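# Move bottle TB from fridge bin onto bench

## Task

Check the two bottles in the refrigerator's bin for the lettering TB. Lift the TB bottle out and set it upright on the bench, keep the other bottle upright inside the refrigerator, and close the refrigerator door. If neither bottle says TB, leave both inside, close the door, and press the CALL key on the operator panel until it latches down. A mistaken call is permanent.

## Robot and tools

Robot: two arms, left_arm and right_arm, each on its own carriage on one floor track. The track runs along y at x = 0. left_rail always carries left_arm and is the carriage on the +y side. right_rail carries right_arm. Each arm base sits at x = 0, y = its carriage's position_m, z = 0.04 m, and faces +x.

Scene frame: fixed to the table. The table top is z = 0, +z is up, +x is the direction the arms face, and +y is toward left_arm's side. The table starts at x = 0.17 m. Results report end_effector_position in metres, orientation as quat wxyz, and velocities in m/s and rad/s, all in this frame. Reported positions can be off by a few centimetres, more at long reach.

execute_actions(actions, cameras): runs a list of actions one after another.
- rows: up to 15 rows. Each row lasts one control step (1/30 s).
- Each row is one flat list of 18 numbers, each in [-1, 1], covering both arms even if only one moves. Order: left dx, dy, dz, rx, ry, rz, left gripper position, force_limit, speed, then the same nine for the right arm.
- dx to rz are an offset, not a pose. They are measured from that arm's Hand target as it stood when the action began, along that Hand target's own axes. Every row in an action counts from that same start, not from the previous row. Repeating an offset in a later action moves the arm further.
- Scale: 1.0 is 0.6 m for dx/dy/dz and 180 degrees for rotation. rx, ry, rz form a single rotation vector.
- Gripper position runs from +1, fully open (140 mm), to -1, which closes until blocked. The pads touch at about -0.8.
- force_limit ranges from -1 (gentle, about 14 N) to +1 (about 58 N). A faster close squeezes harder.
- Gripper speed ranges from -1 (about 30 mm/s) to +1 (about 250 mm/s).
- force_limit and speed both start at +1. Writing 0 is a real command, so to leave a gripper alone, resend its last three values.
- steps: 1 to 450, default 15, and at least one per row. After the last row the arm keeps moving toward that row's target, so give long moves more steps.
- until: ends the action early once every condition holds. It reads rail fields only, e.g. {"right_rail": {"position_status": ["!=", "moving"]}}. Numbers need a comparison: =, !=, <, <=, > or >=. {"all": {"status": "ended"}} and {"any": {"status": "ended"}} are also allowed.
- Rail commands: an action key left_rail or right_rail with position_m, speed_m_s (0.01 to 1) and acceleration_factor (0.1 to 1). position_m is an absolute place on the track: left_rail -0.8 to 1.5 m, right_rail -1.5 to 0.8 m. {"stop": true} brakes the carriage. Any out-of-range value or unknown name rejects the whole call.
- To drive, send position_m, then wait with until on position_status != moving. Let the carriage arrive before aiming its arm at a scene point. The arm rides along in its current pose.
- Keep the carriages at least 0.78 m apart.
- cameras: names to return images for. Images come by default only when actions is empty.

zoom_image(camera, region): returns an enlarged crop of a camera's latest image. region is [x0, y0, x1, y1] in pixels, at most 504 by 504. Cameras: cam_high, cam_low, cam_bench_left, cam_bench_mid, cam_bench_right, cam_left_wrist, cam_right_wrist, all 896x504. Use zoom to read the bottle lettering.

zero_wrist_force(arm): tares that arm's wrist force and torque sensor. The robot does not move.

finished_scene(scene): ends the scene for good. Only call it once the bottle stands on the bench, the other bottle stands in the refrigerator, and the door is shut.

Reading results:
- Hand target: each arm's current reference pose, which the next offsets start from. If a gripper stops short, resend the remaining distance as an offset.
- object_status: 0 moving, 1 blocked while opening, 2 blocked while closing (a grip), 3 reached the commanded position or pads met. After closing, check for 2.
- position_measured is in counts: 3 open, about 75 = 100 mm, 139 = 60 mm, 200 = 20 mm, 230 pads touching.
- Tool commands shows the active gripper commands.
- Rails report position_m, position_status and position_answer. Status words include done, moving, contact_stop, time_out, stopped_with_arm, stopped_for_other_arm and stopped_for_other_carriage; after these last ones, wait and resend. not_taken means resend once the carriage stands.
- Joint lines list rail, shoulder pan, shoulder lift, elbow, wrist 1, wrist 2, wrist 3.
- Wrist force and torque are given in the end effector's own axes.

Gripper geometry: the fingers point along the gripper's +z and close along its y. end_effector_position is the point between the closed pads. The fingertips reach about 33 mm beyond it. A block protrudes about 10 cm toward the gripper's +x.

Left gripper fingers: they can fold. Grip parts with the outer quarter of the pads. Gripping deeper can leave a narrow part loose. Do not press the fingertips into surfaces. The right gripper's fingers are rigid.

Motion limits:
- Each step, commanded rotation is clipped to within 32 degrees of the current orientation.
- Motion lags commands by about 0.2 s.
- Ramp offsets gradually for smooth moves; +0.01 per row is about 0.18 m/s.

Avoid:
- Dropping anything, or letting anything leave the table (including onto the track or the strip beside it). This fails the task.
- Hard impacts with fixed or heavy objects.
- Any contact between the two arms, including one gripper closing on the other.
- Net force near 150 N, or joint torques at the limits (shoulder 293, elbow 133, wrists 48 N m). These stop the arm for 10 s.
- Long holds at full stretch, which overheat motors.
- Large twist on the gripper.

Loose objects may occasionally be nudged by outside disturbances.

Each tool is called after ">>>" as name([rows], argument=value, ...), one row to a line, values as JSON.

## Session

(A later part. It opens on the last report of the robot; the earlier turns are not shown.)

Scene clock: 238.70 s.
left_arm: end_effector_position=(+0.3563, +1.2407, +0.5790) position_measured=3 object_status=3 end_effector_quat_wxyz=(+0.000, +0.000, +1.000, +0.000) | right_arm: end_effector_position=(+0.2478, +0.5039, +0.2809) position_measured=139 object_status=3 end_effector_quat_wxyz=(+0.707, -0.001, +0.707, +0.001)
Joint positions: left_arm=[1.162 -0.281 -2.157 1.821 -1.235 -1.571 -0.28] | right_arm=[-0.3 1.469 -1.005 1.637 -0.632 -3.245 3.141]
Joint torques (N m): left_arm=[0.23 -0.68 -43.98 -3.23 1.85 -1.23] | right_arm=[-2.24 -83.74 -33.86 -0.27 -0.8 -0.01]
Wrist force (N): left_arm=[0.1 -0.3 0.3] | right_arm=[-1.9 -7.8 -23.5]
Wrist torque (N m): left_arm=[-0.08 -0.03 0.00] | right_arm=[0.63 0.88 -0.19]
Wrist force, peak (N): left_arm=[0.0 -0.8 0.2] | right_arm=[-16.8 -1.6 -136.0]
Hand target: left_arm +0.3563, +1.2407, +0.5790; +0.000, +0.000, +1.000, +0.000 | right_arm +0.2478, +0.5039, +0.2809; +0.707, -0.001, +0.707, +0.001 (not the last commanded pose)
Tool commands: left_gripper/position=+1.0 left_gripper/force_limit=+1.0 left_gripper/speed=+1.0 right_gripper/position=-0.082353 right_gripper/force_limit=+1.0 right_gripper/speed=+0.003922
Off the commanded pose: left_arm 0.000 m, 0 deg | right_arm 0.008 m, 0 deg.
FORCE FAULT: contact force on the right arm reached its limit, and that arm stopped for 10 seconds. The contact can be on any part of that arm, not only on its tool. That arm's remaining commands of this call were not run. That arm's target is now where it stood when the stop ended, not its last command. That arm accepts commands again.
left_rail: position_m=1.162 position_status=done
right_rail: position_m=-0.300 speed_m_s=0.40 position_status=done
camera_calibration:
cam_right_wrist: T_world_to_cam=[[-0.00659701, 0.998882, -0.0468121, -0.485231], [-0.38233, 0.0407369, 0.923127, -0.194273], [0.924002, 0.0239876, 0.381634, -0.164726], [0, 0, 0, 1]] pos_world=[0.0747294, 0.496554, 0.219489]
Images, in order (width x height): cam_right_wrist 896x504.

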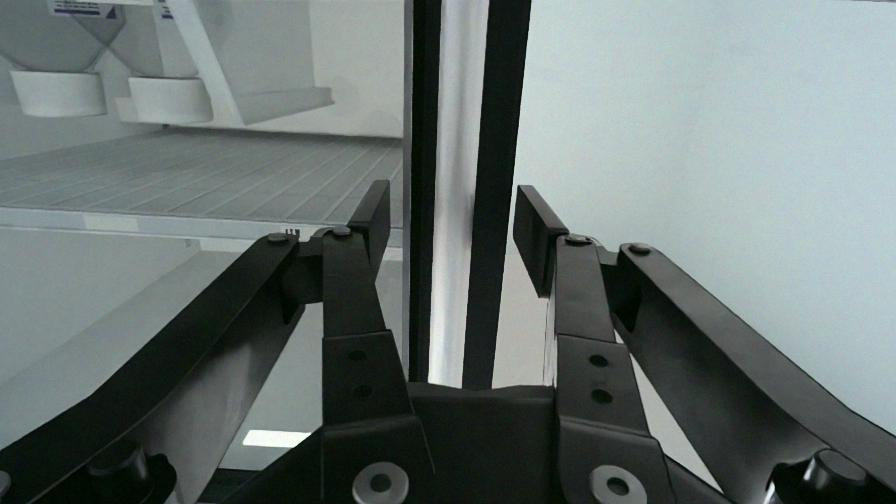

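>>> execute_actions([
  {"rows":[[0,0,0,0,0,0,1,1,1,0,0.006,-0.014,0,0,0,-0.08,1,-1]],"steps":40},
  {"rows":[[0,0,0,0,0,0,1,1,1,0,0,0,0,0,0,-1,-1,-1]],"steps":120},
], cameras=["cam_right_wrist"])

Scene clock: 252.37 s.
left_arm: end_effector_position=(+0.3563, +1.2407, +0.5790) position_measured=3 object_status=3 end_effector_quat_wxyz=(+0.000, +0.000, +1.000, +0.000) | right_arm: end_effector_position=(+0.2393, +0.5075, +0.2809) position_measured=168 object_status=2 end_effector_quat_wxyz=(+0.707, -0.001, +0.707, +0.001)
Joint positions: left_arm=[1.162 -0.281 -2.157 1.821 -1.235 -1.571 -0.28] | right_arm=[-0.3 1.48 -0.999 1.626 -0.628 -3.234 3.14]
Joint torques (N m): left_arm=[-0.18 -0.96 -44.88 -3.52 1.95 -1.73] | right_arm=[-15.74 -89.89 -15.38 6.01 13.66 0.67]
Wrist force (N): left_arm=[0.1 -0.3 0.3] | right_arm=[0.5 24.8 -3.2]
Wrist torque (N m): left_arm=[-0.07 -0.02 0.00] | right_arm=[-1.31 0.97 -0.28]
Wrist force, peak (N): left_arm=[-0.1 -0.2 0.7] | right_arm=[0.3 25.4 -3.5]
Hand target: left_arm +0.3563, +1.2407, +0.5790; +0.000, +0.000, +1.000, +0.000 | right_arm +0.2393, +0.5075, +0.2809; +0.707, -0.001, +0.707, +0.001
Off the commanded pose: left_arm 0.000 m, 0 deg | right_arm 0.000 m, 0 deg.
left_rail: position_m=1.162 position_status=done
right_rail: position_m=-0.300 speed_m_s=0.40 position_status=done
camera_calibration:
cam_right_wrist: T_world_to_cam=[[-0.00659701, 0.998882, -0.0468121, -0.488782], [-0.38233, 0.0407369, 0.923127, -0.197627], [0.924002, 0.0239876, 0.381634, -0.157048], [0, 0, 0, 1]] pos_world=[0.0663294, 0.500054, 0.219489]
Images, in order (width x height): cam_right_wrist 896x504.

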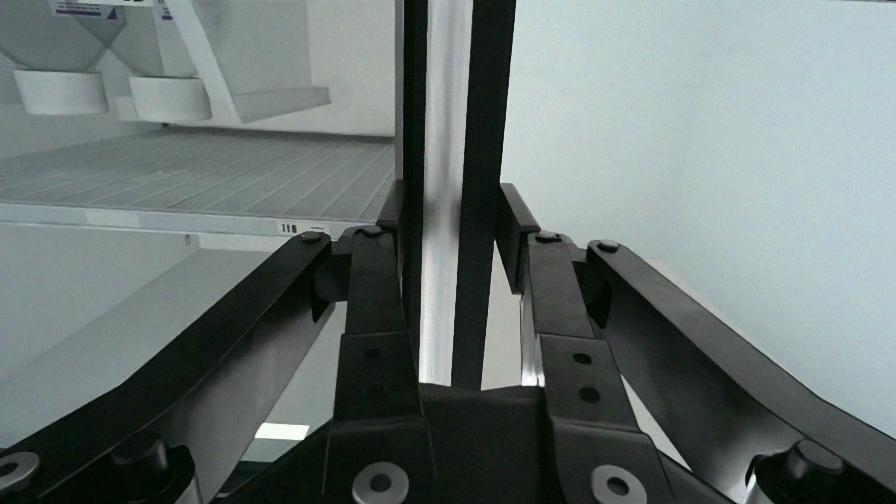

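>>> zoom_image(camera="cam_right_wrist", region=[350, 0, 590, 400])

Scaled by 1.260 from the camera's 896x504 image, which has a finer 1280x720 frame.

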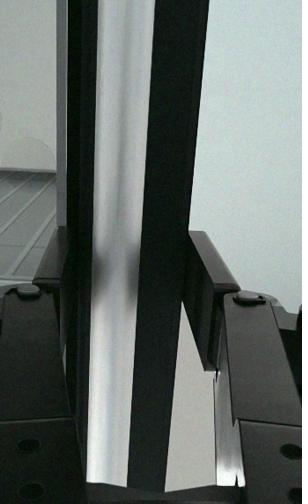

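>>> execute_actions([
  {"rows":[[0,0,0,0,0,0,1,1,1,0,0,0,0,0,0,-0.08,-1,-1]],"steps":50},
  {"rows":[[0,0,0,0,0,0,1,1,1,0,-0.002,-0.014,0,0,0,-0.08,-1,-1]],"steps":30},
  {"rows":[[0,0,0,0,0,0,1,1,1,0,0,0,0,0,0,-1,-1,-1]],"steps":120},
], cameras=["cam_right_wrist"])

Scene clock: 289.07 s.
left_arm: end_effector_position=(+0.3563, +1.2407, +0.5790) position_measured=3 object_status=3 end_effector_quat_wxyz=(+0.000, +0.000, +1.000, +0.000) | right_arm: end_effector_position=(+0.2310, +0.5063, +0.2809) position_measured=194 object_status=2 end_effector_quat_wxyz=(+0.707, -0.001, +0.707, +0.001)
Joint positions: left_arm=[1.162 -0.281 -2.157 1.821 -1.235 -1.571 -0.28] | right_arm=[-0.3 1.49 -1 1.627 -0.628 -3.224 3.14]
Joint torques (N m): left_arm=[-2.37 1.14 -43.11 -2.83 2.43 -1.23] | right_arm=[-36.54 -97.3 -21.65 6.27 12.89 0.59]
Wrist force (N): left_arm=[0.0 -0.3 0.0] | right_arm=[-0.2 22.2 -19.2]
Wrist torque (N m): left_arm=[-0.07 0.00 0.00] | right_arm=[-1.51 0.49 -0.38]
Wrist force, peak (N): left_arm=[0.0 -0.5 0.6] | right_arm=[-0.3 22.1 -19.5]
Hand target: left_arm +0.3563, +1.2407, +0.5790; +0.000, +0.000, +1.000, +0.000 | right_arm +0.2310, +0.5063, +0.2809; +0.707, -0.001, +0.707, +0.001
Off the commanded pose: left_arm 0.000 m, 0 deg | right_arm 0.000 m, 0 deg.
left_rail: position_m=1.162 position_status=done
right_rail: position_m=-0.300 speed_m_s=0.40 position_status=done
camera_calibration:
cam_right_wrist: T_world_to_cam=[[-0.00659701, 0.998882, -0.0468121, -0.487639], [-0.38233, 0.0407369, 0.923127, -0.20079], [0.924002, 0.0239876, 0.381634, -0.149258], [0, 0, 0, 1]] pos_world=[0.0579294, 0.498854, 0.219489]
Images, in order (width x height): cam_right_wrist 896x504.

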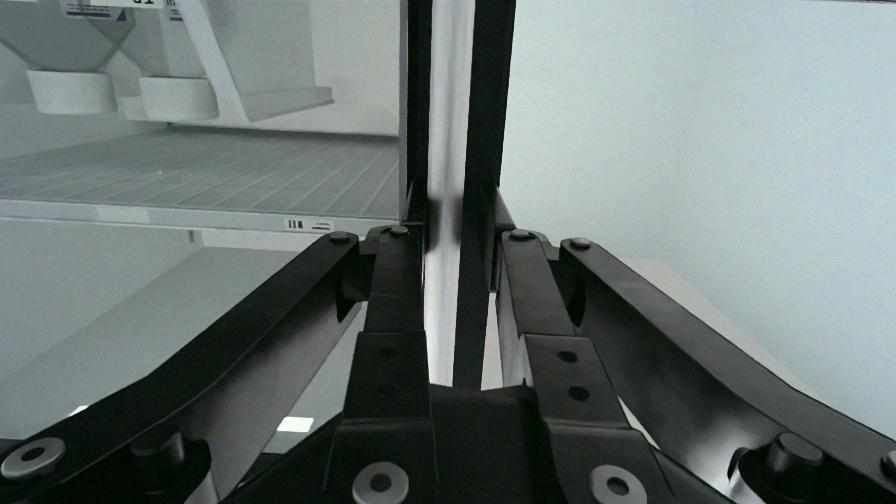

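>>> execute_actions([
  {"rows":[[0,0,0,0,0,0,1,1,1,0,0,0,0,0,0,-0.3,-1,-1]],"steps":50},
  {"rows":[[0,0,0,0,0,0,1,1,1,0,0.004,-0.02,0,0,0,-0.3,-1,-1]],"steps":30},
  {"rows":[[0,0,0,0,0,0,1,1,1,0,0,0,0,0,0,-1,-1,-1]],"steps":120},
], cameras=["cam_right_wrist"])

>>> zoom_image(camera="cam_right_wrist", region=[350, 100, 590, 400])

Scene clock: 314.00 s.
left_arm: end_effector_position=(+0.3563, +1.2407, +0.5790) position_measured=3 object_status=3 end_effector_quat_wxyz=(+0.000, +0.000, +1.000, +0.000) | right_arm: end_effector_position=(+0.2189, +0.5087, +0.2809) position_measured=192 object_status=2 end_effector_quat_wxyz=(+0.707, -0.001, +0.707, +0.001)
Joint positions: left_arm=[1.162 -0.281 -2.157 1.821 -1.235 -1.571 -0.281] | right_arm=[-0.3 1.505 -0.994 1.617 -0.625 -3.209 3.14]
Joint torques (N m): left_arm=[0.57 0.49 -43.9 -3.04 1.82 -1.69] | right_arm=[12.49 -69.27 -49.3 -5.94 -15 0.43]
Wrist force (N): left_arm=[0.0 -0.4 0.3] | right_arm=[-4.0 -30.6 -3.5]
Wrist torque (N m): left_arm=[-0.10 -0.01 0.00] | right_arm=[-0.57 0.43 -0.26]
Wrist force, peak (N): left_arm=[0.0 -0.6 0.5] | right_arm=[-4.0 -30.6 -3.5]
Hand target: left_arm +0.3563, +1.2407, +0.5790; +0.000, +0.000, +1.000, +0.000 | right_arm +0.2189, +0.5087, +0.2809; +0.707, -0.001, +0.707, +0.001
Off the commanded pose: left_arm 0.000 m, 0 deg | right_arm 0.000 m, 0 deg.
left_rail: position_m=1.162 position_status=done
right_rail: position_m=-0.300 speed_m_s=0.40 position_status=done
camera_calibration:
cam_right_wrist: T_world_to_cam=[[-0.00659701, 0.998882, -0.0468121, -0.490115], [-0.38233, 0.0407369, 0.923127, -0.205476], [0.924002, 0.0239876, 0.381634, -0.138227], [0, 0, 0, 1]] pos_world=[0.0459294, 0.501254, 0.219489]
Images, in order (width x height): cam_right_wrist 896x504.

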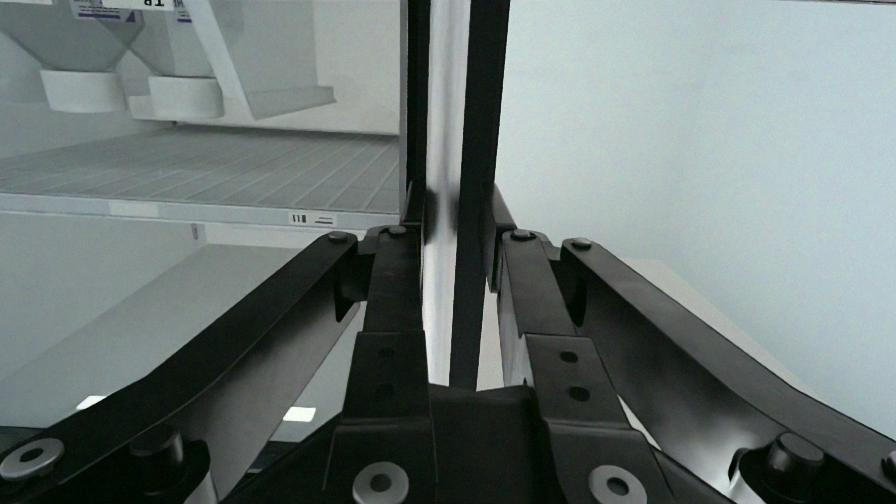

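Scaled by 1.680 from the camera's 896x504 image, which has a finer 1280x720 frame.

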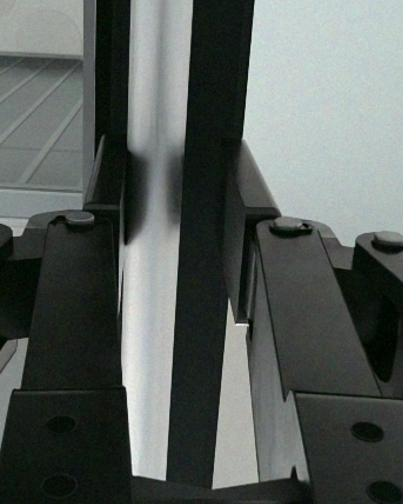

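>>> execute_actions([
  {"rows":[[0,0,0,0,0,0,1,1,1,0,0,0,0,0,0,-0.35,-1,-1]],"steps":40},
  {"rows":[[0,0,0,0,0,0,1,1,1,0,-0.006,0,0,0,0,-0.35,-1,-1]],"steps":30},
  {"rows":[[0,0,0,0,0,0,1,1,1,0,0,0,0,0,0,-1,-0.5,-1]],"steps":120},
])

Scene clock: 326.23 s.
left_arm: end_effector_position=(+0.3563, +1.2407, +0.5790) position_measured=3 object_status=3 end_effector_quat_wxyz=(+0.000, +0.000, +1.000, +0.000) | right_arm: end_effector_position=(+0.2190, +0.5051, +0.2809) position_measured=204 object_status=2 end_effector_quat_wxyz=(+0.707, -0.001, +0.707, +0.001)
Joint positions: left_arm=[1.162 -0.281 -2.157 1.821 -1.235 -1.571 -0.281] | right_arm=[-0.3 1.505 -0.999 1.626 -0.628 -3.209 3.14]
Joint torques (N m): left_arm=[0.14 -0.16 -42.64 -3.03 1.84 -1.82] | right_arm=[9.74 -74.89 -55.64 -7.44 -17.74 -2.85]
Wrist force (N): left_arm=[-0.1 -0.1 0.5] | right_arm=[-1.8 -40.5 -6.9]
Wrist torque (N m): left_arm=[-0.03 0.01 0.00] | right_arm=[-0.69 -0.05 -0.06]
Wrist force, peak (N): left_arm=[-0.1 -0.5 0.6] | right_arm=[-2.0 -40.8 -6.7]
Hand target: left_arm +0.3563, +1.2407, +0.5790; +0.000, +0.000, +1.000, +0.000 | right_arm +0.2190, +0.5051, +0.2809; +0.707, -0.001, +0.707, +0.001
Off the commanded pose: left_arm 0.000 m, 0 deg | right_arm 0.000 m, 0 deg.
left_rail: position_m=1.162 position_status=done
right_rail: position_m=-0.300 speed_m_s=0.40 position_status=done

>>> execute_actions([
  {"rows":[[0,0,0,0,0,0,1,1,1,0,0,0,0,0,0,-0.4,-1,-1]],"steps":40},
  {"rows":[[0,0,0,0,0,0,1,1,1,0,-0.0045,0.006,0,0,0,-0.4,-1,-1]],"steps":30},
  {"rows":[[0,0,0,0,0,0,1,1,1,0,0,0,0,0,0,-1,0,-1]],"steps":120},
], cameras=["cam_right_wrist"])

Scene clock: 338.53 s.
left_arm: end_effector_position=(+0.3563, +1.2407, +0.5790) position_measured=3 object_status=3 end_effector_quat_wxyz=(+0.000, +0.000, +1.000, +0.000) | right_arm: end_effector_position=(+0.2226, +0.5024, +0.2809) position_measured=210 object_status=2 end_effector_quat_wxyz=(+0.707, -0.001, +0.707, +0.001)
Joint positions: left_arm=[1.162 -0.281 -2.157 1.821 -1.235 -1.571 -0.281] | right_arm=[-0.3 1.5 -1.003 1.633 -0.631 -3.214 3.14]
Joint torques (N m): left_arm=[0.66 -1.68 -41.16 -3.12 2.01 -2.07] | right_arm=[-12.15 -96.65 -25.05 -2.03 4.15 -3.41]
Wrist force (N): left_arm=[0.0 -0.3 0.3] | right_arm=[4.2 -1.8 -5.2]
Wrist torque (N m): left_arm=[-0.07 -0.01 0.00] | right_arm=[-1.30 -0.38 0.09]
Wrist force, peak (N): left_arm=[0.1 -0.3 0.8] | right_arm=[-2.2 -40.8 -7.0]
Hand target: left_arm +0.3563, +1.2407, +0.5790; +0.000, +0.000, +1.000, +0.000 | right_arm +0.2226, +0.5024, +0.2809; +0.707, -0.001, +0.707, +0.001
Off the commanded pose: left_arm 0.000 m, 0 deg | right_arm 0.000 m, 0 deg.
left_rail: position_m=1.162 position_status=done
right_rail: position_m=-0.300 speed_m_s=0.40 position_status=done
camera_calibration:
cam_right_wrist: T_world_to_cam=[[-0.00659701, 0.998882, -0.0468121, -0.483799], [-0.38233, 0.0407369, 0.923127, -0.203843], [0.924002, 0.0239876, 0.381634, -0.141403], [0, 0, 0, 1]] pos_world=[0.0495294, 0.494954, 0.219489]
Images, in order (width x height): cam_right_wrist 896x504.

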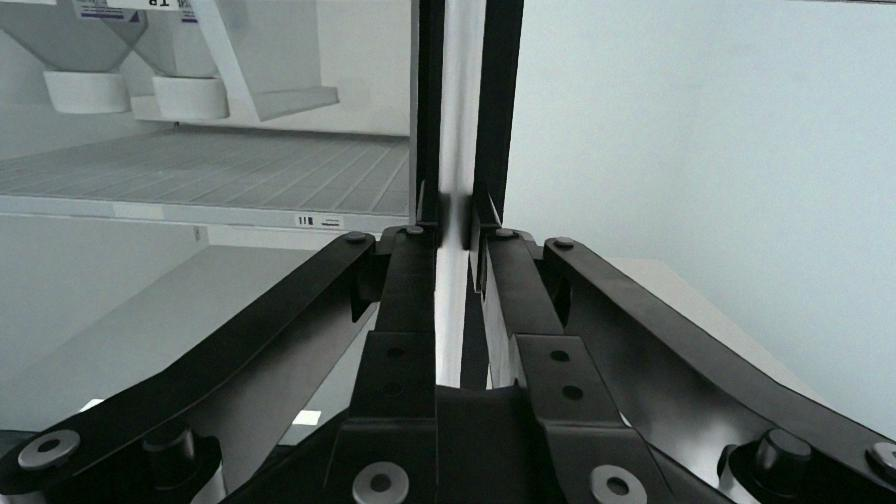

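>>> execute_actions([
  {"rows":[[0,0,0,0,0,0,1,1,1,0,-0.001,-0.006,-0.003,0,0,-1,0,-1],[0,0,0,0,0,0,1,1,1,0,-0.002,-0.012,-0.006,0,0,-1,0,-1],[0,0,0,0,0,0,1,1,1,0,-0.004,-0.018,-0.0085,0,0,-1,0,-1]],"steps":40},
])

Scene clock: 351.23 s.
left_arm: end_effector_position=(+0.3563, +1.2407, +0.5790) position_measured=3 object_status=3 end_effector_quat_wxyz=(+0.000, +0.000, +1.000, +0.000) | right_arm: end_effector_position=(+0.2118, +0.4999, +0.2809) position_measured=210 object_status=2 end_effector_quat_wxyz=(+0.707, -0.010, +0.707, +0.010)
Joint positions: left_arm=[1.162 -0.281 -2.157 1.821 -1.235 -1.571 -0.281] | right_arm=[-0.3 1.513 -1.016 1.655 -0.64 -3.228 3.141]
Joint torques (N m): left_arm=[0.58 -0.95 -41.07 -3.13 1.76 -1.48] | right_arm=[10.46 -100.17 -20.61 -0.85 0.25 -3.28]
Wrist force (N): left_arm=[0.0 -0.2 0.2] | right_arm=[6.0 7.4 -4.0]
Wrist torque (N m): left_arm=[-0.05 -0.01 0.00] | right_arm=[-1.13 -0.35 0.12]
Wrist force, peak (N): left_arm=[0.0 -0.1 0.8] | right_arm=[5.9 5.4 7.5]
Hand target: left_arm +0.3563, +1.2407, +0.5790; +0.000, +0.000, +1.000, +0.000 | right_arm +0.2118, +0.4999, +0.2809; +0.707, -0.010, +0.707, +0.010
Off the commanded pose: left_arm 0.000 m, 0 deg | right_arm 0.000 m, 0 deg.
left_rail: position_m=1.162 position_status=done
right_rail: position_m=-0.300 speed_m_s=0.40 position_status=done

>>> execute_actions([
  {"rows":[[0,0,0,0,0,0,1,1,1,0,-0.004,-0.02,-0.009,0,0,-1,0,-1],[0,0,0,0,0,0,1,1,1,0,-0.009,-0.04,-0.018,0,0,-1,0,-1],[0,0,0,0,0,0,1,1,1,0,-0.0138,-0.0593,-0.0278,0,0,-1,0,-1]],"steps":20},
  {"rows":[[0,0,0,0,0,0,1,1,1,0,-0.004,-0.02,-0.009,0,0,-1,0,-1],[0,0,0,0,0,0,1,1,1,0,-0.009,-0.04,-0.018,0,0,-1,0,-1],[0,0,0,0,0,0,1,1,1,0,-0.0138,-0.0593,-0.0278,0,0,-1,0,-1]],"steps":40},
], cameras=["cam_right_wrist","cam_bench_left"])

Scene clock: 365.33 s.
left_arm: end_effector_position=(+0.3563, +1.2407, +0.5790) position_measured=3 object_status=3 end_effector_quat_wxyz=(+0.000, +0.000, +1.000, +0.000) | right_arm: end_effector_position=(+0.1420, +0.4783, +0.2809) position_measured=210 object_status=2 end_effector_quat_wxyz=(+0.703, -0.072, +0.703, +0.072)
Joint positions: left_arm=[1.162 -0.281 -2.157 1.821 -1.235 -1.571 -0.281] | right_arm=[-0.3 1.595 -1.104 1.801 -0.698 -3.32 3.141]
Joint torques (N m): left_arm=[2.43 -1.37 -41.64 -3.29 2.21 -1.85] | right_arm=[6.88 -90.78 -18.42 -1.24 1.5 -3.2]
Wrist force (N): left_arm=[-0.1 -0.2 0.5] | right_arm=[7.1 11.4 -5.2]
Wrist torque (N m): left_arm=[-0.04 0.02 0.01] | right_arm=[-1.06 -0.38 0.12]
Wrist force, peak (N): left_arm=[-0.1 -0.2 0.8] | right_arm=[14.3 5.3 1.4]
Hand target: left_arm +0.3563, +1.2407, +0.5790; +0.000, +0.000, +1.000, +0.000 | right_arm +0.1420, +0.4783, +0.2809; +0.703, -0.072, +0.703, +0.072
Off the commanded pose: left_arm 0.000 m, 0 deg | right_arm 0.000 m, 0 deg.
left_rail: position_m=1.162 position_status=done
right_rail: position_m=-0.300 speed_m_s=0.40 position_status=done
camera_calibration:
cam_right_wrist: T_world_to_cam=[[-0.206298, 0.977367, -0.0468531, -0.421606], [-0.382764, -0.036539, 0.923123, -0.196613], [0.900518, 0.208372, 0.381638, -0.151307], [0, 0, 0, 1]] pos_world=[-0.0259779, 0.436408, 0.219489]
Images, in order (width x height): cam_bench_left 896x504, cam_right_wrist 896x504.

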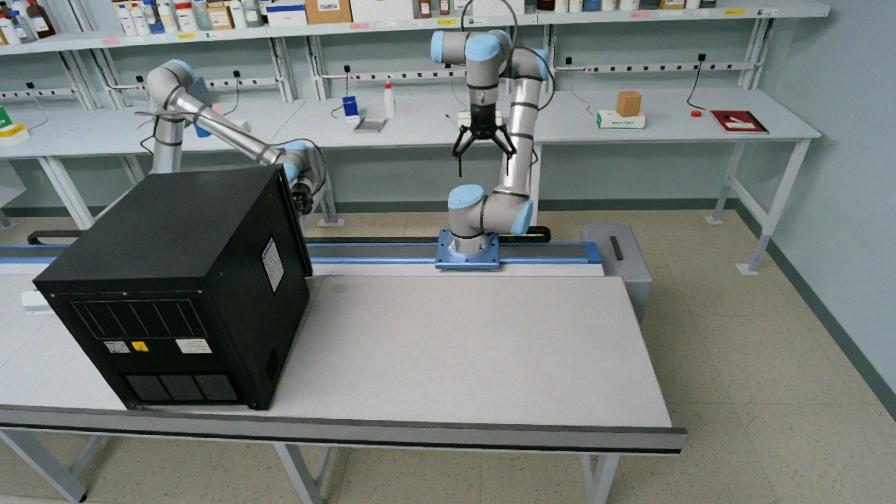

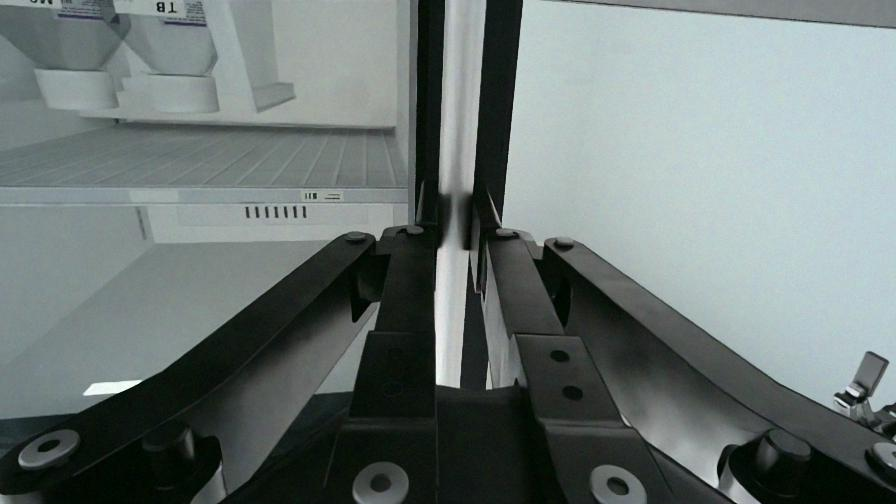

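>>> execute_actions([
  {"rows":[[0,0,0,0,0,0,1,1,1,0,-0.004,-0.02,-0.009,0,0,-1,0,-1],[0,0,0,0,0,0,1,1,1,0,-0.009,-0.04,-0.018,0,0,-1,0,-1],[0,0,0,0,0,0,1,1,1,0,-0.0138,-0.0593,-0.0278,0,0,-1,0,-1]],"steps":12},
  {"rows":[[0,0,0,0,0,0,1,1,1,0,-0.004,-0.02,-0.009,0,0,-1,0,-1],[0,0,0,0,0,0,1,1,1,0,-0.009,-0.04,-0.018,0,0,-1,0,-1],[0,0,0,0,0,0,1,1,1,0,-0.0138,-0.0593,-0.0278,0,0,-1,0,-1]],"steps":12},
  {"rows":[[0,0,0,0,0,0,1,1,1,0,-0.004,-0.02,-0.009,0,0,-1,0,-1],[0,0,0,0,0,0,1,1,1,0,-0.009,-0.04,-0.018,0,0,-1,0,-1],[0,0,0,0,0,0,1,1,1,0,-0.0138,-0.0593,-0.0278,0,0,-1,0,-1]],"steps":12},
  {"rows":[[0,0,0,0,0,0,1,1,1,0,-0.004,-0.02,-0.009,0,0,-1,0,-1],[0,0,0,0,0,0,1,1,1,0,-0.009,-0.04,-0.018,0,0,-1,0,-1],[0,0,0,0,0,0,1,1,1,0,-0.0138,-0.0593,-0.0278,0,0,-1,0,-1]],"steps":40},
])

>>> execute_actions([
  {"rows":[[0,0,0,0,0,0,1,1,1,0,-0.004,-0.02,-0.009,0,0,-1,0,-1],[0,0,0,0,0,0,1,1,1,0,-0.009,-0.04,-0.018,0,0,-1,0,-1],[0,0,0,0,0,0,1,1,1,0,-0.0138,-0.0593,-0.0278,0,0,-1,0,-1]],"steps":12},
  {"rows":[[0,0,0,0,0,0,1,1,1,0,-0.004,-0.02,-0.009,0,0,-1,0,-1],[0,0,0,0,0,0,1,1,1,0,-0.009,-0.04,-0.018,0,0,-1,0,-1],[0,0,0,0,0,0,1,1,1,0,-0.0138,-0.0593,-0.0278,0,0,-1,0,-1]],"steps":12},
  {"rows":[[0,0,0,0,0,0,1,1,1,0,-0.004,-0.02,-0.009,0,0,-1,0,-1],[0,0,0,0,0,0,1,1,1,0,-0.009,-0.04,-0.018,0,0,-1,0,-1],[0,0,0,0,0,0,1,1,1,0,-0.0138,-0.0593,-0.0278,0,0,-1,0,-1]],"steps":40},
], cameras=["cam_right_wrist","cam_bench_mid"])

Scene clock: 385.23 s.
left_arm: end_effector_position=(+0.3563, +1.2407, +0.5790) position_measured=3 object_status=3 end_effector_quat_wxyz=(+0.000, +0.000, +1.000, +0.000) | right_arm: end_effector_position=(+0.0191, +0.4007, +0.2809) position_measured=210 object_status=2 end_effector_quat_wxyz=(+0.680, -0.193, +0.680, +0.193)
Joint positions: left_arm=[1.162 -0.281 -2.157 1.821 -1.235 -1.571 -0.281] | right_arm=[-0.3 1.749 -1.3 2.101 -0.801 -3.516 3.141]
Joint torques (N m): left_arm=[0.65 -0.39 -41.14 -3.34 1.95 -1.92] | right_arm=[-32.63 -83.83 14.42 5.38 31.87 -2.7]
Wrist force (N): left_arm=[0.0 -0.4 0.6] | right_arm=[17.6 92.3 -15.0]
Wrist torque (N m): left_arm=[-0.08 -0.01 0.01] | right_arm=[-1.56 -0.29 -0.10]
Wrist force, peak (N): left_arm=[0.3 -0.3 0.7] | right_arm=[17.8 92.6 -15.0]
Hand target: left_arm +0.3563, +1.2407, +0.5790; +0.000, +0.000, +1.000, +0.000 | right_arm +0.0191, +0.4007, +0.2809; +0.680, -0.193, +0.680, +0.193
Off the commanded pose: left_arm 0.000 m, 0 deg | right_arm 0.000 m, 0 deg.
left_rail: position_m=1.162 position_status=done
right_rail: position_m=-0.300 speed_m_s=0.40 position_status=done

Scene clock: 395.87 s.
left_arm: end_effector_position=(+0.3563, +1.2407, +0.5790) position_measured=3 object_status=3 end_effector_quat_wxyz=(+0.000, +0.000, +1.000, +0.000) | right_arm: end_effector_position=(-0.0232, +0.3635, +0.2813) position_measured=210 object_status=2 end_effector_quat_wxyz=(+0.664, -0.242, +0.665, +0.243)
Joint positions: left_arm=[1.162 -0.281 -2.157 1.821 -1.235 -1.571 -0.281] | right_arm=[-0.3 1.803 -1.387 2.217 -0.83 -3.609 3.144]
Joint torques (N m): left_arm=[1.02 -1.43 -42.19 -3.38 1.96 -1.62] | right_arm=[1.97 -44.67 -30.71 -1.33 1.28 -0.24]
Wrist force (N): left_arm=[0.0 -0.3 0.4] | right_arm=[21.6 7.3 -4.6]
Wrist torque (N m): left_arm=[-0.06 -0.01 0.00] | right_arm=[-1.10 -0.18 -0.26]
Wrist force, peak (N): left_arm=[-0.3 -0.5 0.6] | right_arm=[14.1 133.0 -21.8]
Hand target: left_arm +0.3563, +1.2407, +0.5790; +0.000, +0.000, +1.000, +0.000 | right_arm -0.0232, +0.3635, +0.2813; +0.664, -0.242, +0.665, +0.243 (not the last commanded pose)
Tool commands: left_gripper/position=+1.0 left_gripper/force_limit=+1.0 left_gripper/speed=+1.0 right_gripper/position=-1.0 right_gripper/force_limit=+0.003922 right_gripper/speed=-1.0
Off the commanded pose: left_arm 0.000 m, 0 deg.
FORCE FAULT: contact force on the right arm reached its limit, and that arm stopped for 10 seconds. The contact can be on any part of that arm, not only on its tool. That arm's remaining commands of this call were not run. That arm's target is now where it stood when the stop ended, not its last command. That arm accepts commands again.
left_rail: position_m=1.162 position_status=done
right_rail: position_m=-0.300 speed_m_s=0.40 position_status=done
camera_calibration:
cam_right_wrist: T_world_to_cam=[[-0.647035, 0.761142, -0.044807, -0.275692], [-0.317784, -0.215791, 0.923281, -0.197795], [0.693079, 0.611634, 0.381503, -0.130073], [0, 0, 0, 1]] pos_world=[-0.151087, 0.246715, 0.21989]
Images, in order (width x height): cam_bench_mid 896x504, cam_right_wrist 896x504.

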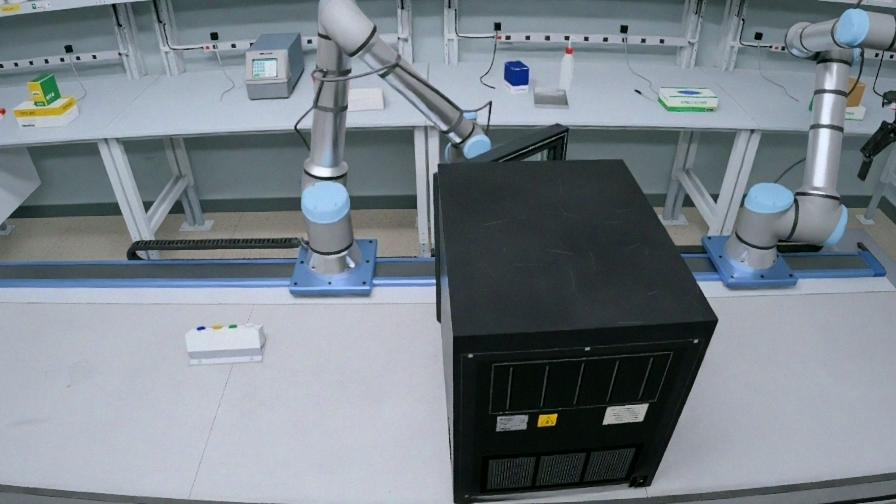

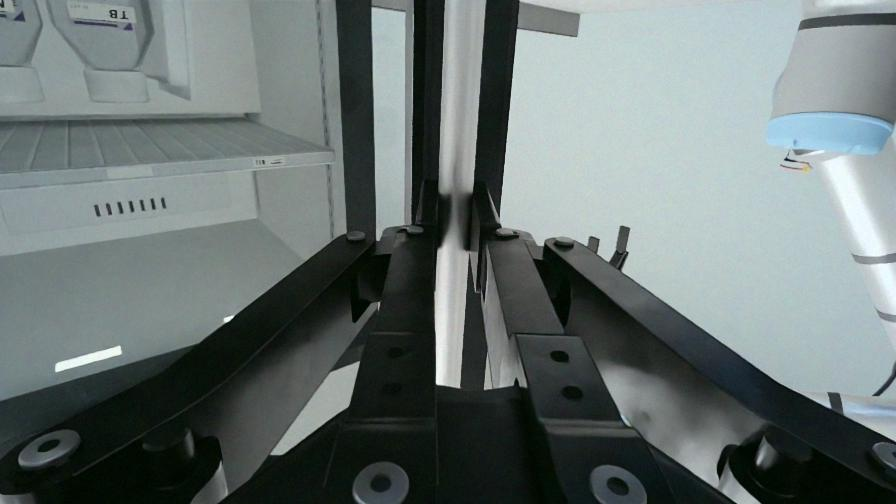

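>>> execute_actions([
  {"rows":[[0,0,0,0,0,0,1,1,1,0,-0.0036,-0.02,-0.009,0,0,-1,0,-1],[0,0,0,0,0,0,1,1,1,0,-0.0077,-0.04,-0.018,0,0,-1,0,-1],[0,0,0,0,0,0,1,1,1,0,-0.0117,-0.0586,-0.0278,0,0,-1,0,-1]],"steps":30},
])

>>> execute_actions([
  {"rows":[[0,0,0,0,0,0,1,1,1,0,-0.0036,-0.02,-0.009,0,0,-1,0,-1],[0,0,0,0,0,0,1,1,1,0,-0.0077,-0.04,-0.018,0,0,-1,0,-1],[0,0,0,0,0,0,1,1,1,0,-0.0117,-0.0586,-0.0278,0,0,-1,0,-1]],"steps":30},
])

Scene clock: 411.40 s.
left_arm: end_effector_position=(+0.3563, +1.2407, +0.5790) position_measured=3 object_status=3 end_effector_quat_wxyz=(+0.000, +0.000, +1.000, +0.000) | right_arm: end_effector_position=(-0.0456, +0.3355, +0.2813) position_measured=210 object_status=2 end_effector_quat_wxyz=(+0.653, -0.270, +0.653, +0.272)
Joint positions: left_arm=[1.162 -0.281 -2.157 1.821 -1.235 -1.571 -0.281] | right_arm=[-0.3 1.833 -1.447 2.292 -0.845 -3.667 3.144]
Joint torques (N m): left_arm=[-1.18 -1.51 -42.25 -3.06 2.08 -1.98] | right_arm=[-5.7 -69.86 -13.01 -3.46 11.25 -2.84]
Wrist force (N): left_arm=[0.0 -0.4 0.4] | right_arm=[22.4 36.6 -6.9]
Wrist torque (N m): left_arm=[-0.09 0.00 0.00] | right_arm=[-1.21 -0.15 -0.09]
Wrist force, peak (N): left_arm=[-0.2 -0.5 0.6] | right_arm=[22.4 36.6 -6.9]
Hand target: left_arm +0.3563, +1.2407, +0.5790; +0.000, +0.000, +1.000, +0.000 | right_arm -0.0456, +0.3355, +0.2813; +0.653, -0.270, +0.653, +0.272
Off the commanded pose: left_arm 0.000 m, 0 deg | right_arm 0.000 m, 0 deg.
left_rail: position_m=1.162 position_status=done
right_rail: position_m=-0.300 speed_m_s=0.40 position_status=done

Scene clock: 412.60 s.
left_arm: end_effector_position=(+0.3563, +1.2407, +0.5790) position_measured=3 object_status=3 end_effector_quat_wxyz=(+0.000, +0.000, +1.000, +0.000) | right_arm: end_effector_position=(-0.0654, +0.3056, +0.2813) position_measured=210 object_status=2 end_effector_quat_wxyz=(+0.640, -0.299, +0.641, +0.300)
Joint positions: left_arm=[1.162 -0.281 -2.157 1.821 -1.235 -1.571 -0.281] | right_arm=[-0.3 1.859 -1.512 2.367 -0.855 -3.727 3.143]
Joint torques (N m): left_arm=[0.28 0.45 -41.45 -3.01 1.97 -1.52] | right_arm=[-20.12 -67.14 -1.37 -1.47 24.01 -3.19]
Wrist force (N): left_arm=[0.0 -0.3 0.3] | right_arm=[23.3 70.0 -9.3]
Wrist torque (N m): left_arm=[-0.06 -0.01 0.00] | right_arm=[-1.48 -0.10 -0.18]
Wrist force, peak (N): left_arm=[-0.2 -0.1 0.7] | right_arm=[23.0 70.7 -9.8]
Hand target: left_arm +0.3563, +1.2407, +0.5790; +0.000, +0.000, +1.000, +0.000 | right_arm -0.0654, +0.3056, +0.2813; +0.640, -0.299, +0.641, +0.300
Off the commanded pose: left_arm 0.000 m, 0 deg | right_arm 0.000 m, 0 deg.
left_rail: position_m=1.162 position_status=done
right_rail: position_m=-0.300 speed_m_s=0.40 position_status=done

>>> execute_actions([
  {"rows":[[0,0,0,0,0,0,1,1,1,0,0.002,-0.02,-0.009,0,0,-1,0,-1],[0,0,0,0,0,0,1,1,1,0,0.001,-0.04,-0.018,0,0,-1,0,-1],[0,0,0,0,0,0,1,1,1,0,-0.001,-0.0586,-0.0278,0,0,-1,0,-1]],"steps":30},
])

>>> execute_actions([
  {"rows":[[0,0,0,0,0,0,1,1,1,0,-0.0026,-0.02,-0.009,0,0,-1,0,-1],[0,0,0,0,0,0,1,1,1,0,-0.0052,-0.04,-0.018,0,0,-1,0,-1],[0,0,0,0,0,0,1,1,1,0,-0.008,-0.0586,-0.0278,0,0,-1,0,-1]],"steps":30},
], cameras=["cam_right_wrist","cam_bench_mid","cam_bench_left"])

Scene clock: 423.80 s.
left_arm: end_effector_position=(+0.3563, +1.2407, +0.5790) position_measured=3 object_status=3 end_effector_quat_wxyz=(+0.000, +0.000, +1.000, +0.000) | right_arm: end_effector_position=(-0.0875, +0.2782, +0.2813) position_measured=210 object_status=2 end_effector_quat_wxyz=(+0.627, -0.326, +0.627, +0.328)
Joint positions: left_arm=[1.162 -0.281 -2.157 1.821 -1.235 -1.571 -0.281] | right_arm=[-0.3 1.89 -1.573 2.431 -0.859 -3.784 3.143]
Joint torques (N m): left_arm=[0.93 -1.74 -41.78 -3.37 1.65 -2.01] | right_arm=[56.53 -47.08 -54.38 -7.2 -35.14 -2.97]
Wrist force (N): left_arm=[-0.2 -0.3 0.6] | right_arm=[9.2 -88.1 5.3]
Wrist torque (N m): left_arm=[-0.06 0.05 0.01] | right_arm=[-1.17 -0.40 -0.01]
Wrist force, peak (N): left_arm=[0.0 -0.3 0.8] | right_arm=[9.0 -88.2 5.5]
Hand target: left_arm +0.3563, +1.2407, +0.5790; +0.000, +0.000, +1.000, +0.000 | right_arm -0.0875, +0.2782, +0.2813; +0.627, -0.326, +0.627, +0.328
Off the commanded pose: left_arm 0.000 m, 0 deg | right_arm 0.000 m, 0 deg.
left_rail: position_m=1.162 position_status=done
right_rail: position_m=-0.300 speed_m_s=0.40 position_status=done

Scene clock: 425.00 s.
left_arm: end_effector_position=(+0.3563, +1.2407, +0.5790) position_measured=3 object_status=3 end_effector_quat_wxyz=(+0.000, +0.000, +1.000, +0.000) | right_arm: end_effector_position=(-0.1037, +0.2467, +0.2812) position_measured=210 object_status=2 end_effector_quat_wxyz=(+0.612, -0.353, +0.612, +0.355)
Joint positions: left_arm=[1.162 -0.281 -2.157 1.821 -1.235 -1.571 -0.281] | right_arm=[-0.3 1.91 -1.649 2.502 -0.854 -3.851 3.143]
Joint torques (N m): left_arm=[0.76 -0.14 -41.99 -2.62 1.88 -1.78] | right_arm=[62.39 -39.03 -59.62 -8.25 -39.99 -3.27]
Wrist force (N): left_arm=[0.0 -0.2 0.3] | right_arm=[9.9 -103.0 5.4]
Wrist torque (N m): left_arm=[-0.04 -0.01 0.00] | right_arm=[-1.17 -0.35 0.00]
Wrist force, peak (N): left_arm=[-0.4 -0.3 0.6] | right_arm=[9.9 -103.0 5.4]
Hand target: left_arm +0.3563, +1.2407, +0.5790; +0.000, +0.000, +1.000, +0.000 | right_arm -0.1037, +0.2467, +0.2813; +0.612, -0.353, +0.612, +0.355
Off the commanded pose: left_arm 0.000 m, 0 deg | right_arm 0.000 m, 0 deg.
left_rail: position_m=1.162 position_status=done
right_rail: position_m=-0.300 speed_m_s=0.40 position_status=done
camera_calibration:
cam_right_wrist: T_world_to_cam=[[-0.868405, 0.493814, -0.0449435, -0.19583], [-0.225127, -0.31189, 0.923062, -0.215196], [0.441803, 0.81171, 0.382017, -0.0784069], [0, 0, 0, 1]] pos_world=[-0.183866, 0.0932299, 0.21979]
Images, in order (width x height): cam_bench_left 896x504, cam_bench_mid 896x504, cam_right_wrist 896x504.

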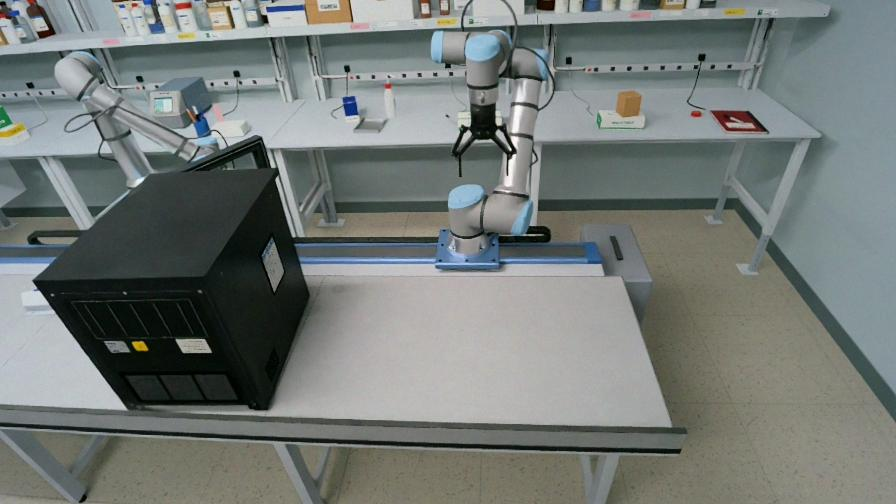

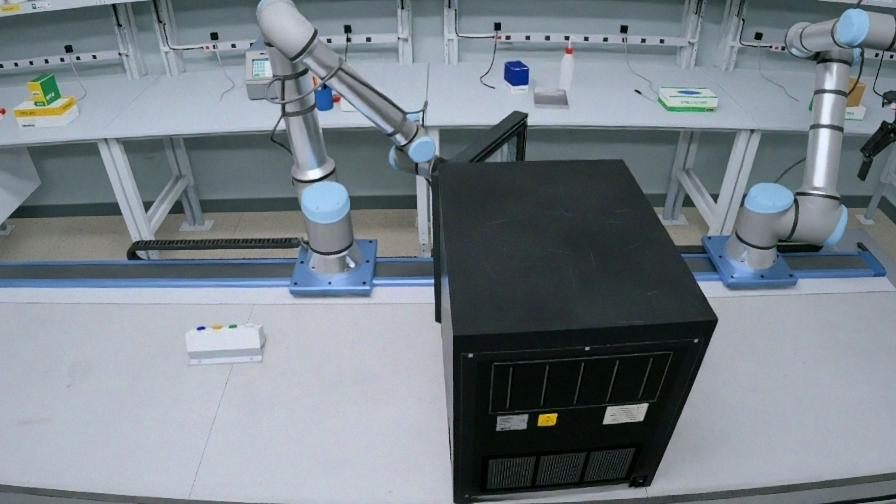

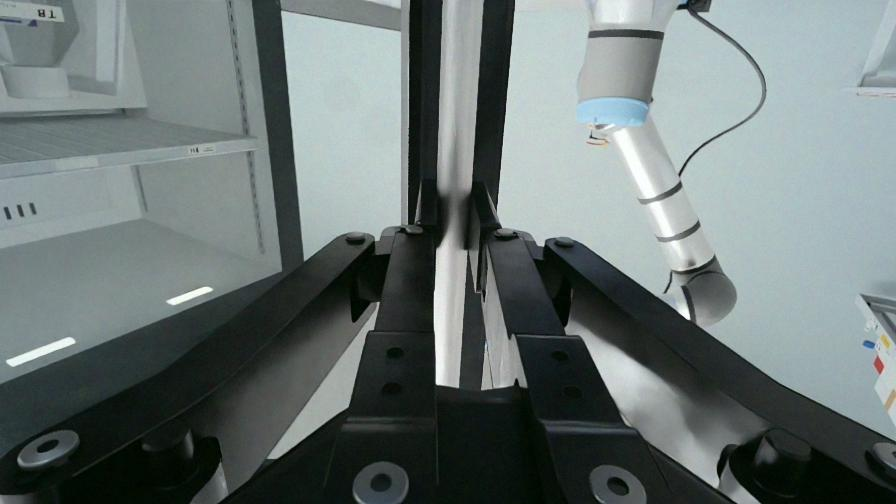

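>>> execute_actions([
  {"rows":[[0,0,0,0,0,0,1,1,1,0,-0.0053,-0.02,-0.009,0,0,-1,0,-1],[0,0,0,0,0,0,1,1,1,0,-0.0107,-0.04,-0.018,0,0,-1,0,-1],[0,0,0,0,0,0,1,1,1,0,-0.016,-0.0586,-0.0278,0,0,-1,0,-1]],"steps":30},
])

>>> execute_actions([
  {"rows":[[0,0,0,0,0,0,1,1,1,0,-0.003,-0.02,-0.009,0,0,-1,0,-1],[0,0,0,0,0,0,1,1,1,0,-0.006,-0.04,-0.018,0,0,-1,0,-1],[0,0,0,0,0,0,1,1,1,0,-0.009,-0.0586,-0.0278,0,0,-1,0,-1]],"steps":30},
])

>>> execute_actions([
  {"rows":[[0,0,0,0,0,0,1,1,1,0,-0.003,-0.02,-0.009,0,0,-1,0,-1],[0,0,0,0,0,0,1,1,1,0,-0.006,-0.04,-0.018,0,0,-1,0,-1],[0,0,0,0,0,0,1,1,1,0,-0.009,-0.0586,-0.0278,0,0,-1,0,-1]],"steps":30},
], cameras=["cam_right_wrist","cam_bench_mid"])

Scene clock: 439.83 s.
left_arm: end_effector_position=(+0.3563, +1.2407, +0.5790) position_measured=3 object_status=3 end_effector_quat_wxyz=(+0.000, +0.000, +1.000, +0.000) | right_arm: end_effector_position=(-0.1129, +0.2114, +0.2812) position_measured=210 object_status=2 end_effector_quat_wxyz=(+0.596, -0.380, +0.596, +0.381)
Joint positions: left_arm=[1.162 -0.281 -2.157 1.821 -1.235 -1.571 -0.281] | right_arm=[-0.3 1.911 -1.748 2.581 -0.834 -3.938 3.143]
Joint torques (N m): left_arm=[0.86 -0.1 -42.89 -3.27 1.88 -1.88] | right_arm=[-31.94 -36.98 -13.41 2.48 10.96 1.78]
Wrist force (N): left_arm=[-0.2 0.0 0.3] | right_arm=[13.4 35.3 -5.8]
Wrist torque (N m): left_arm=[0.00 0.05 0.01] | right_arm=[-1.51 -0.29 0.01]
Wrist force, peak (N): left_arm=[0.1 -0.5 0.8] | right_arm=[10.4 -103.5 5.6]
Hand target: left_arm +0.3563, +1.2407, +0.5790; +0.000, +0.000, +1.000, +0.000 | right_arm -0.1129, +0.2114, +0.2812; +0.596, -0.380, +0.596, +0.381
Off the commanded pose: left_arm 0.000 m, 0 deg | right_arm 0.000 m, 0 deg.
left_rail: position_m=1.162 position_status=done
right_rail: position_m=-0.300 speed_m_s=0.40 position_status=done

Scene clock: 441.03 s.
left_arm: end_effector_position=(+0.3563, +1.2407, +0.5790) position_measured=3 object_status=3 end_effector_quat_wxyz=(+0.000, +0.000, +1.000, +0.000) | right_arm: end_effector_position=(-0.1228, +0.1772, +0.2812) position_measured=210 object_status=2 end_effector_quat_wxyz=(+0.579, -0.405, +0.579, +0.407)
Joint positions: left_arm=[1.162 -0.281 -2.157 1.821 -1.235 -1.571 -0.281] | right_arm=[-0.3 1.904 -1.86 2.653 -0.794 -4.032 3.143]
Joint torques (N m): left_arm=[0.13 -2.19 -41.7 -2.93 1.98 -1.91] | right_arm=[-36.8 -28.13 -9.18 3.85 18.18 1.76]
Wrist force (N): left_arm=[-0.1 -0.3 0.5] | right_arm=[10.8 55.4 -7.0]
Wrist torque (N m): left_arm=[-0.06 0.03 0.00] | right_arm=[-1.39 -0.36 -0.04]
Wrist force, peak (N): left_arm=[0.1 -0.5 0.9] | right_arm=[10.3 55.5 -7.2]
Hand target: left_arm +0.3563, +1.2407, +0.5790; +0.000, +0.000, +1.000, +0.000 | right_arm -0.1228, +0.1772, +0.2812; +0.579, -0.405, +0.579, +0.407
Off the commanded pose: left_arm 0.000 m, 0 deg | right_arm 0.000 m, 0 deg.
left_rail: position_m=1.162 position_status=done
right_rail: position_m=-0.300 speed_m_s=0.40 position_status=done

Scene clock: 442.23 s.
left_arm: end_effector_position=(+0.3563, +1.2407, +0.5790) position_measured=3 object_status=3 end_effector_quat_wxyz=(+0.000, +0.000, +1.000, +0.000) | right_arm: end_effector_position=(-0.1297, +0.1423, +0.2811) position_measured=210 object_status=2 end_effector_quat_wxyz=(+0.560, -0.430, +0.561, +0.432)
Joint positions: left_arm=[1.162 -0.281 -2.157 1.821 -1.235 -1.571 -0.281] | right_arm=[-0.3 1.87 -2.007 2.724 -0.718 -4.153 3.143]
Joint torques (N m): left_arm=[-0.11 0 -42.24 -3.11 1.86 -1.61] | right_arm=[-49 -14.63 -6.33 6.15 27.67 2.03]
Wrist force (N): left_arm=[-0.1 -0.2 0.7] | right_arm=[3.9 81.7 -7.4]
Wrist torque (N m): left_arm=[-0.04 0.01 0.01] | right_arm=[-1.50 -0.32 -0.23]
Wrist force, peak (N): left_arm=[-0.2 -0.3 0.8] | right_arm=[3.6 81.8 -7.5]
Hand target: left_arm +0.3563, +1.2407, +0.5790; +0.000, +0.000, +1.000, +0.000 | right_arm -0.1297, +0.1423, +0.2811; +0.560, -0.430, +0.561, +0.432
Off the commanded pose: left_arm 0.000 m, 0 deg | right_arm 0.000 m, 0 deg.
left_rail: position_m=1.162 position_status=done
right_rail: position_m=-0.300 speed_m_s=0.40 position_status=done
camera_calibration:
cam_right_wrist: T_world_to_cam=[[-0.966672, 0.252024, -0.0450526, -0.145199], [-0.136874, -0.360028, 0.922846, -0.235142], [0.216359, 0.898256, 0.382525, -0.0238723], [0, 0, 0, 1]] pos_world=[-0.16738, -0.0266207, 0.21959]
Images, in order (width x height): cam_bench_mid 896x504, cam_right_wrist 896x504.

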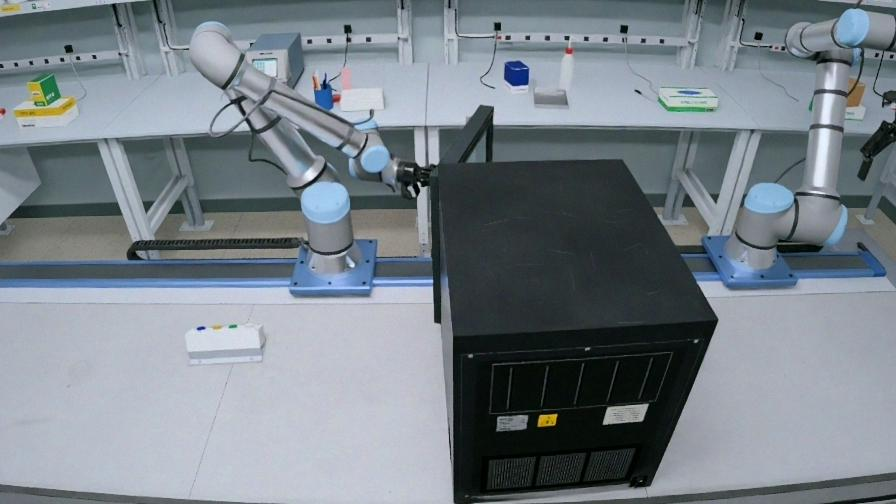

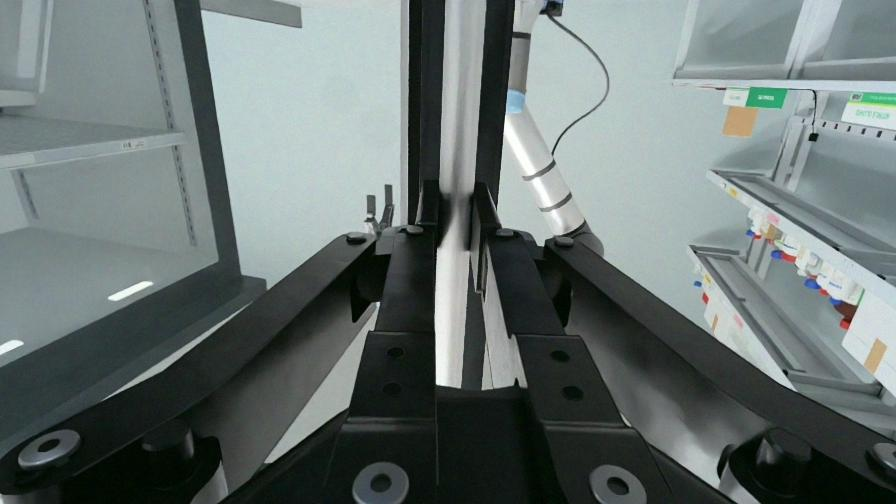

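>>> execute_actions([
  {"rows":[[0,0,0,0,0,0,1,1,1,0,0.0055,0,0,0,0,-1,0,-1]],"steps":25},
  {"rows":[[0,0,0,0,0,0,1,1,1,0,0,0,0,0,0,1,0,-1]],"steps":140},
  {"right_rail":{"position_m":-0.65,"speed_m_s":0.25,"acceleration_factor":0.4},"steps":120,"until":{"right_rail":{"position_status":["!=","moving"]}}},
], cameras=["cam_right_wrist","cam_bench_mid"])

Scene clock: 466.43 s.
left_arm: end_effector_position=(+0.3563, +1.2407, +0.5790) position_measured=3 object_status=3 end_effector_quat_wxyz=(+0.000, +0.000, +1.000, +0.000) | right_arm: end_effector_position=(-0.1329, -0.2068, +0.2811) position_measured=3 object_status=3 end_effector_quat_wxyz=(+0.560, -0.430, +0.561, +0.432)
Joint positions: left_arm=[1.162 -0.281 -2.157 1.821 -1.235 -1.571 -0.281] | right_arm=[-0.65 1.886 -1.994 2.718 -0.726 -4.137 3.143]
Joint torques (N m): left_arm=[0.53 -0.24 -41.7 -3.35 2.14 -1.44] | right_arm=[-5.58 3.84 -32.02 -0.99 1.7 -1.71]
Wrist force (N): left_arm=[0.0 0.0 0.6] | right_arm=[1.7 -7.1 -2.1]
Wrist torque (N m): left_arm=[-0.01 -0.01 0.01] | right_arm=[-1.91 -0.05 -0.32]
Wrist force, peak (N): left_arm=[0.2 -0.3 0.9] | right_arm=[4.8 82.4 -7.2]
Hand target: left_arm +0.3563, +1.2407, +0.5790; +0.000, +0.000, +1.000, +0.000 | right_arm -0.1329, -0.2068, +0.2812; +0.560, -0.430, +0.561, +0.432
Off the commanded pose: left_arm 0.000 m, 0 deg | right_arm 0.000 m, 0 deg.
left_rail: position_m=1.162 position_status=done
right_rail: position_m=-0.650 speed_m_s=0.25 position_status=done
camera_calibration:
cam_right_wrist: T_world_to_cam=[[-0.966672, 0.252024, -0.0450526, -0.0602859], [-0.136874, -0.360028, 0.922846, -0.361302], [0.216359, 0.898256, 0.382525, 0.290491], [0, 0, 0, 1]] pos_world=[-0.17058, -0.375821, 0.21959]
Images, in order (width x height): cam_bench_mid 896x504, cam_right_wrist 896x504.

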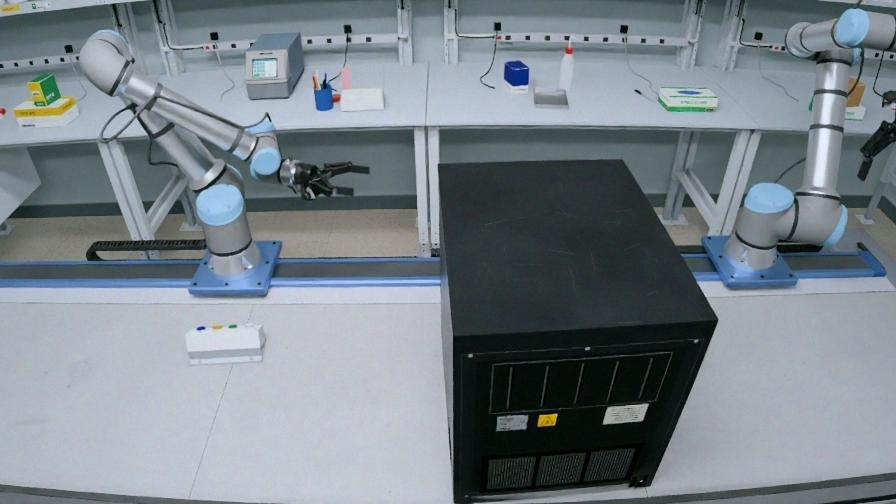

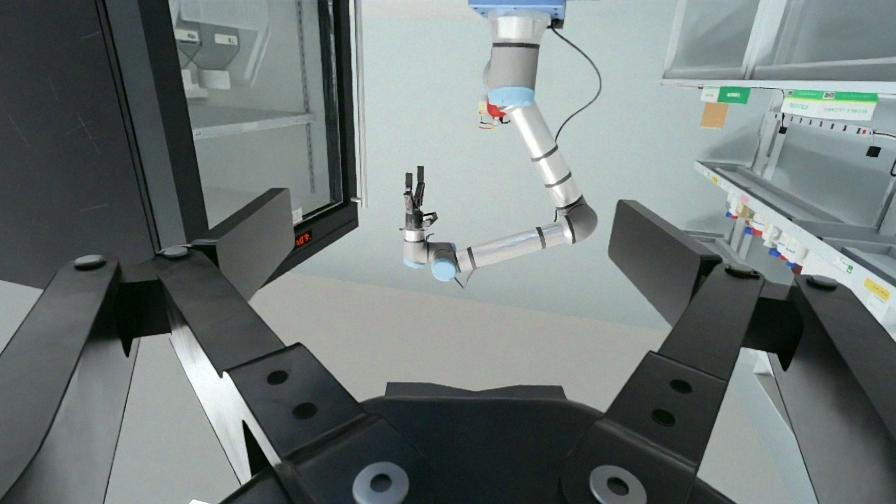

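>>> execute_actions([
  {"right_rail":{"position_m":-0.5},"steps":100,"until":{"right_rail":{"position_status":["!=","moving"]}}},
  {"rows":[[0,0,0,0,0,0,1,1,1,0,0.08,0.243,0.08,0,0,-0.4,0,-0.5]],"steps":30},
  {"rows":[[0,0,0,0,0,0,1,1,1,0,-0.03,0.25,0.12,0,0,-0.4,0,-0.5]],"steps":40},
  {"rows":[[0,0,0,0,0,0,1,1,1,0,0,0,0.12,0,0,-0.4,0,-0.5]],"steps":35},
  {"rows":[[0,0,0,0,0,0,1,1,1,0,0,0,0.0972,0,0,-0.4,0,-0.5]],"steps":50},
])

Scene clock: 487.77 s.
left_arm: end_effector_position=(+0.3563, +1.2407, +0.5790) position_measured=3 object_status=3 end_effector_quat_wxyz=(+0.000, +0.000, +1.000, +0.000) | right_arm: end_effector_position=(-0.0527, +0.2184, +0.2814) position_measured=179 object_status=3 end_effector_quat_wxyz=(+0.707, +0.000, +0.708, +0.001)
Joint positions: left_arm=[1.162 -0.281 -2.157 1.821 -1.235 -1.571 -0.281] | right_arm=[-0.5 1.857 -0.993 1.613 -0.625 -2.855 3.138]
Joint torques (N m): left_arm=[-1.13 -1.86 -41.02 -3.36 2.14 -1.79] | right_arm=[-12.16 -66.02 -41.74 4.92 3.07 2.63]
Wrist force (N): left_arm=[-0.1 -0.1 0.6] | right_arm=[1.8 -6.8 -1.9]
Wrist torque (N m): left_arm=[-0.02 0.01 0.00] | right_arm=[-1.78 0.03 -0.37]
Wrist force, peak (N): left_arm=[0.0 -0.1 0.9] | right_arm=[3.4 -13.7 -18.7]
Hand target: left_arm +0.3563, +1.2407, +0.5790; +0.000, +0.000, +1.000, +0.000 | right_arm -0.0527, +0.2184, +0.2814; +0.707, +0.000, +0.708, +0.001
Off the commanded pose: left_arm 0.000 m, 0 deg | right_arm 0.000 m, 0 deg.
left_rail: position_m=1.162 position_status=done
right_rail: position_m=-0.500 speed_m_s=0.25 position_status=done


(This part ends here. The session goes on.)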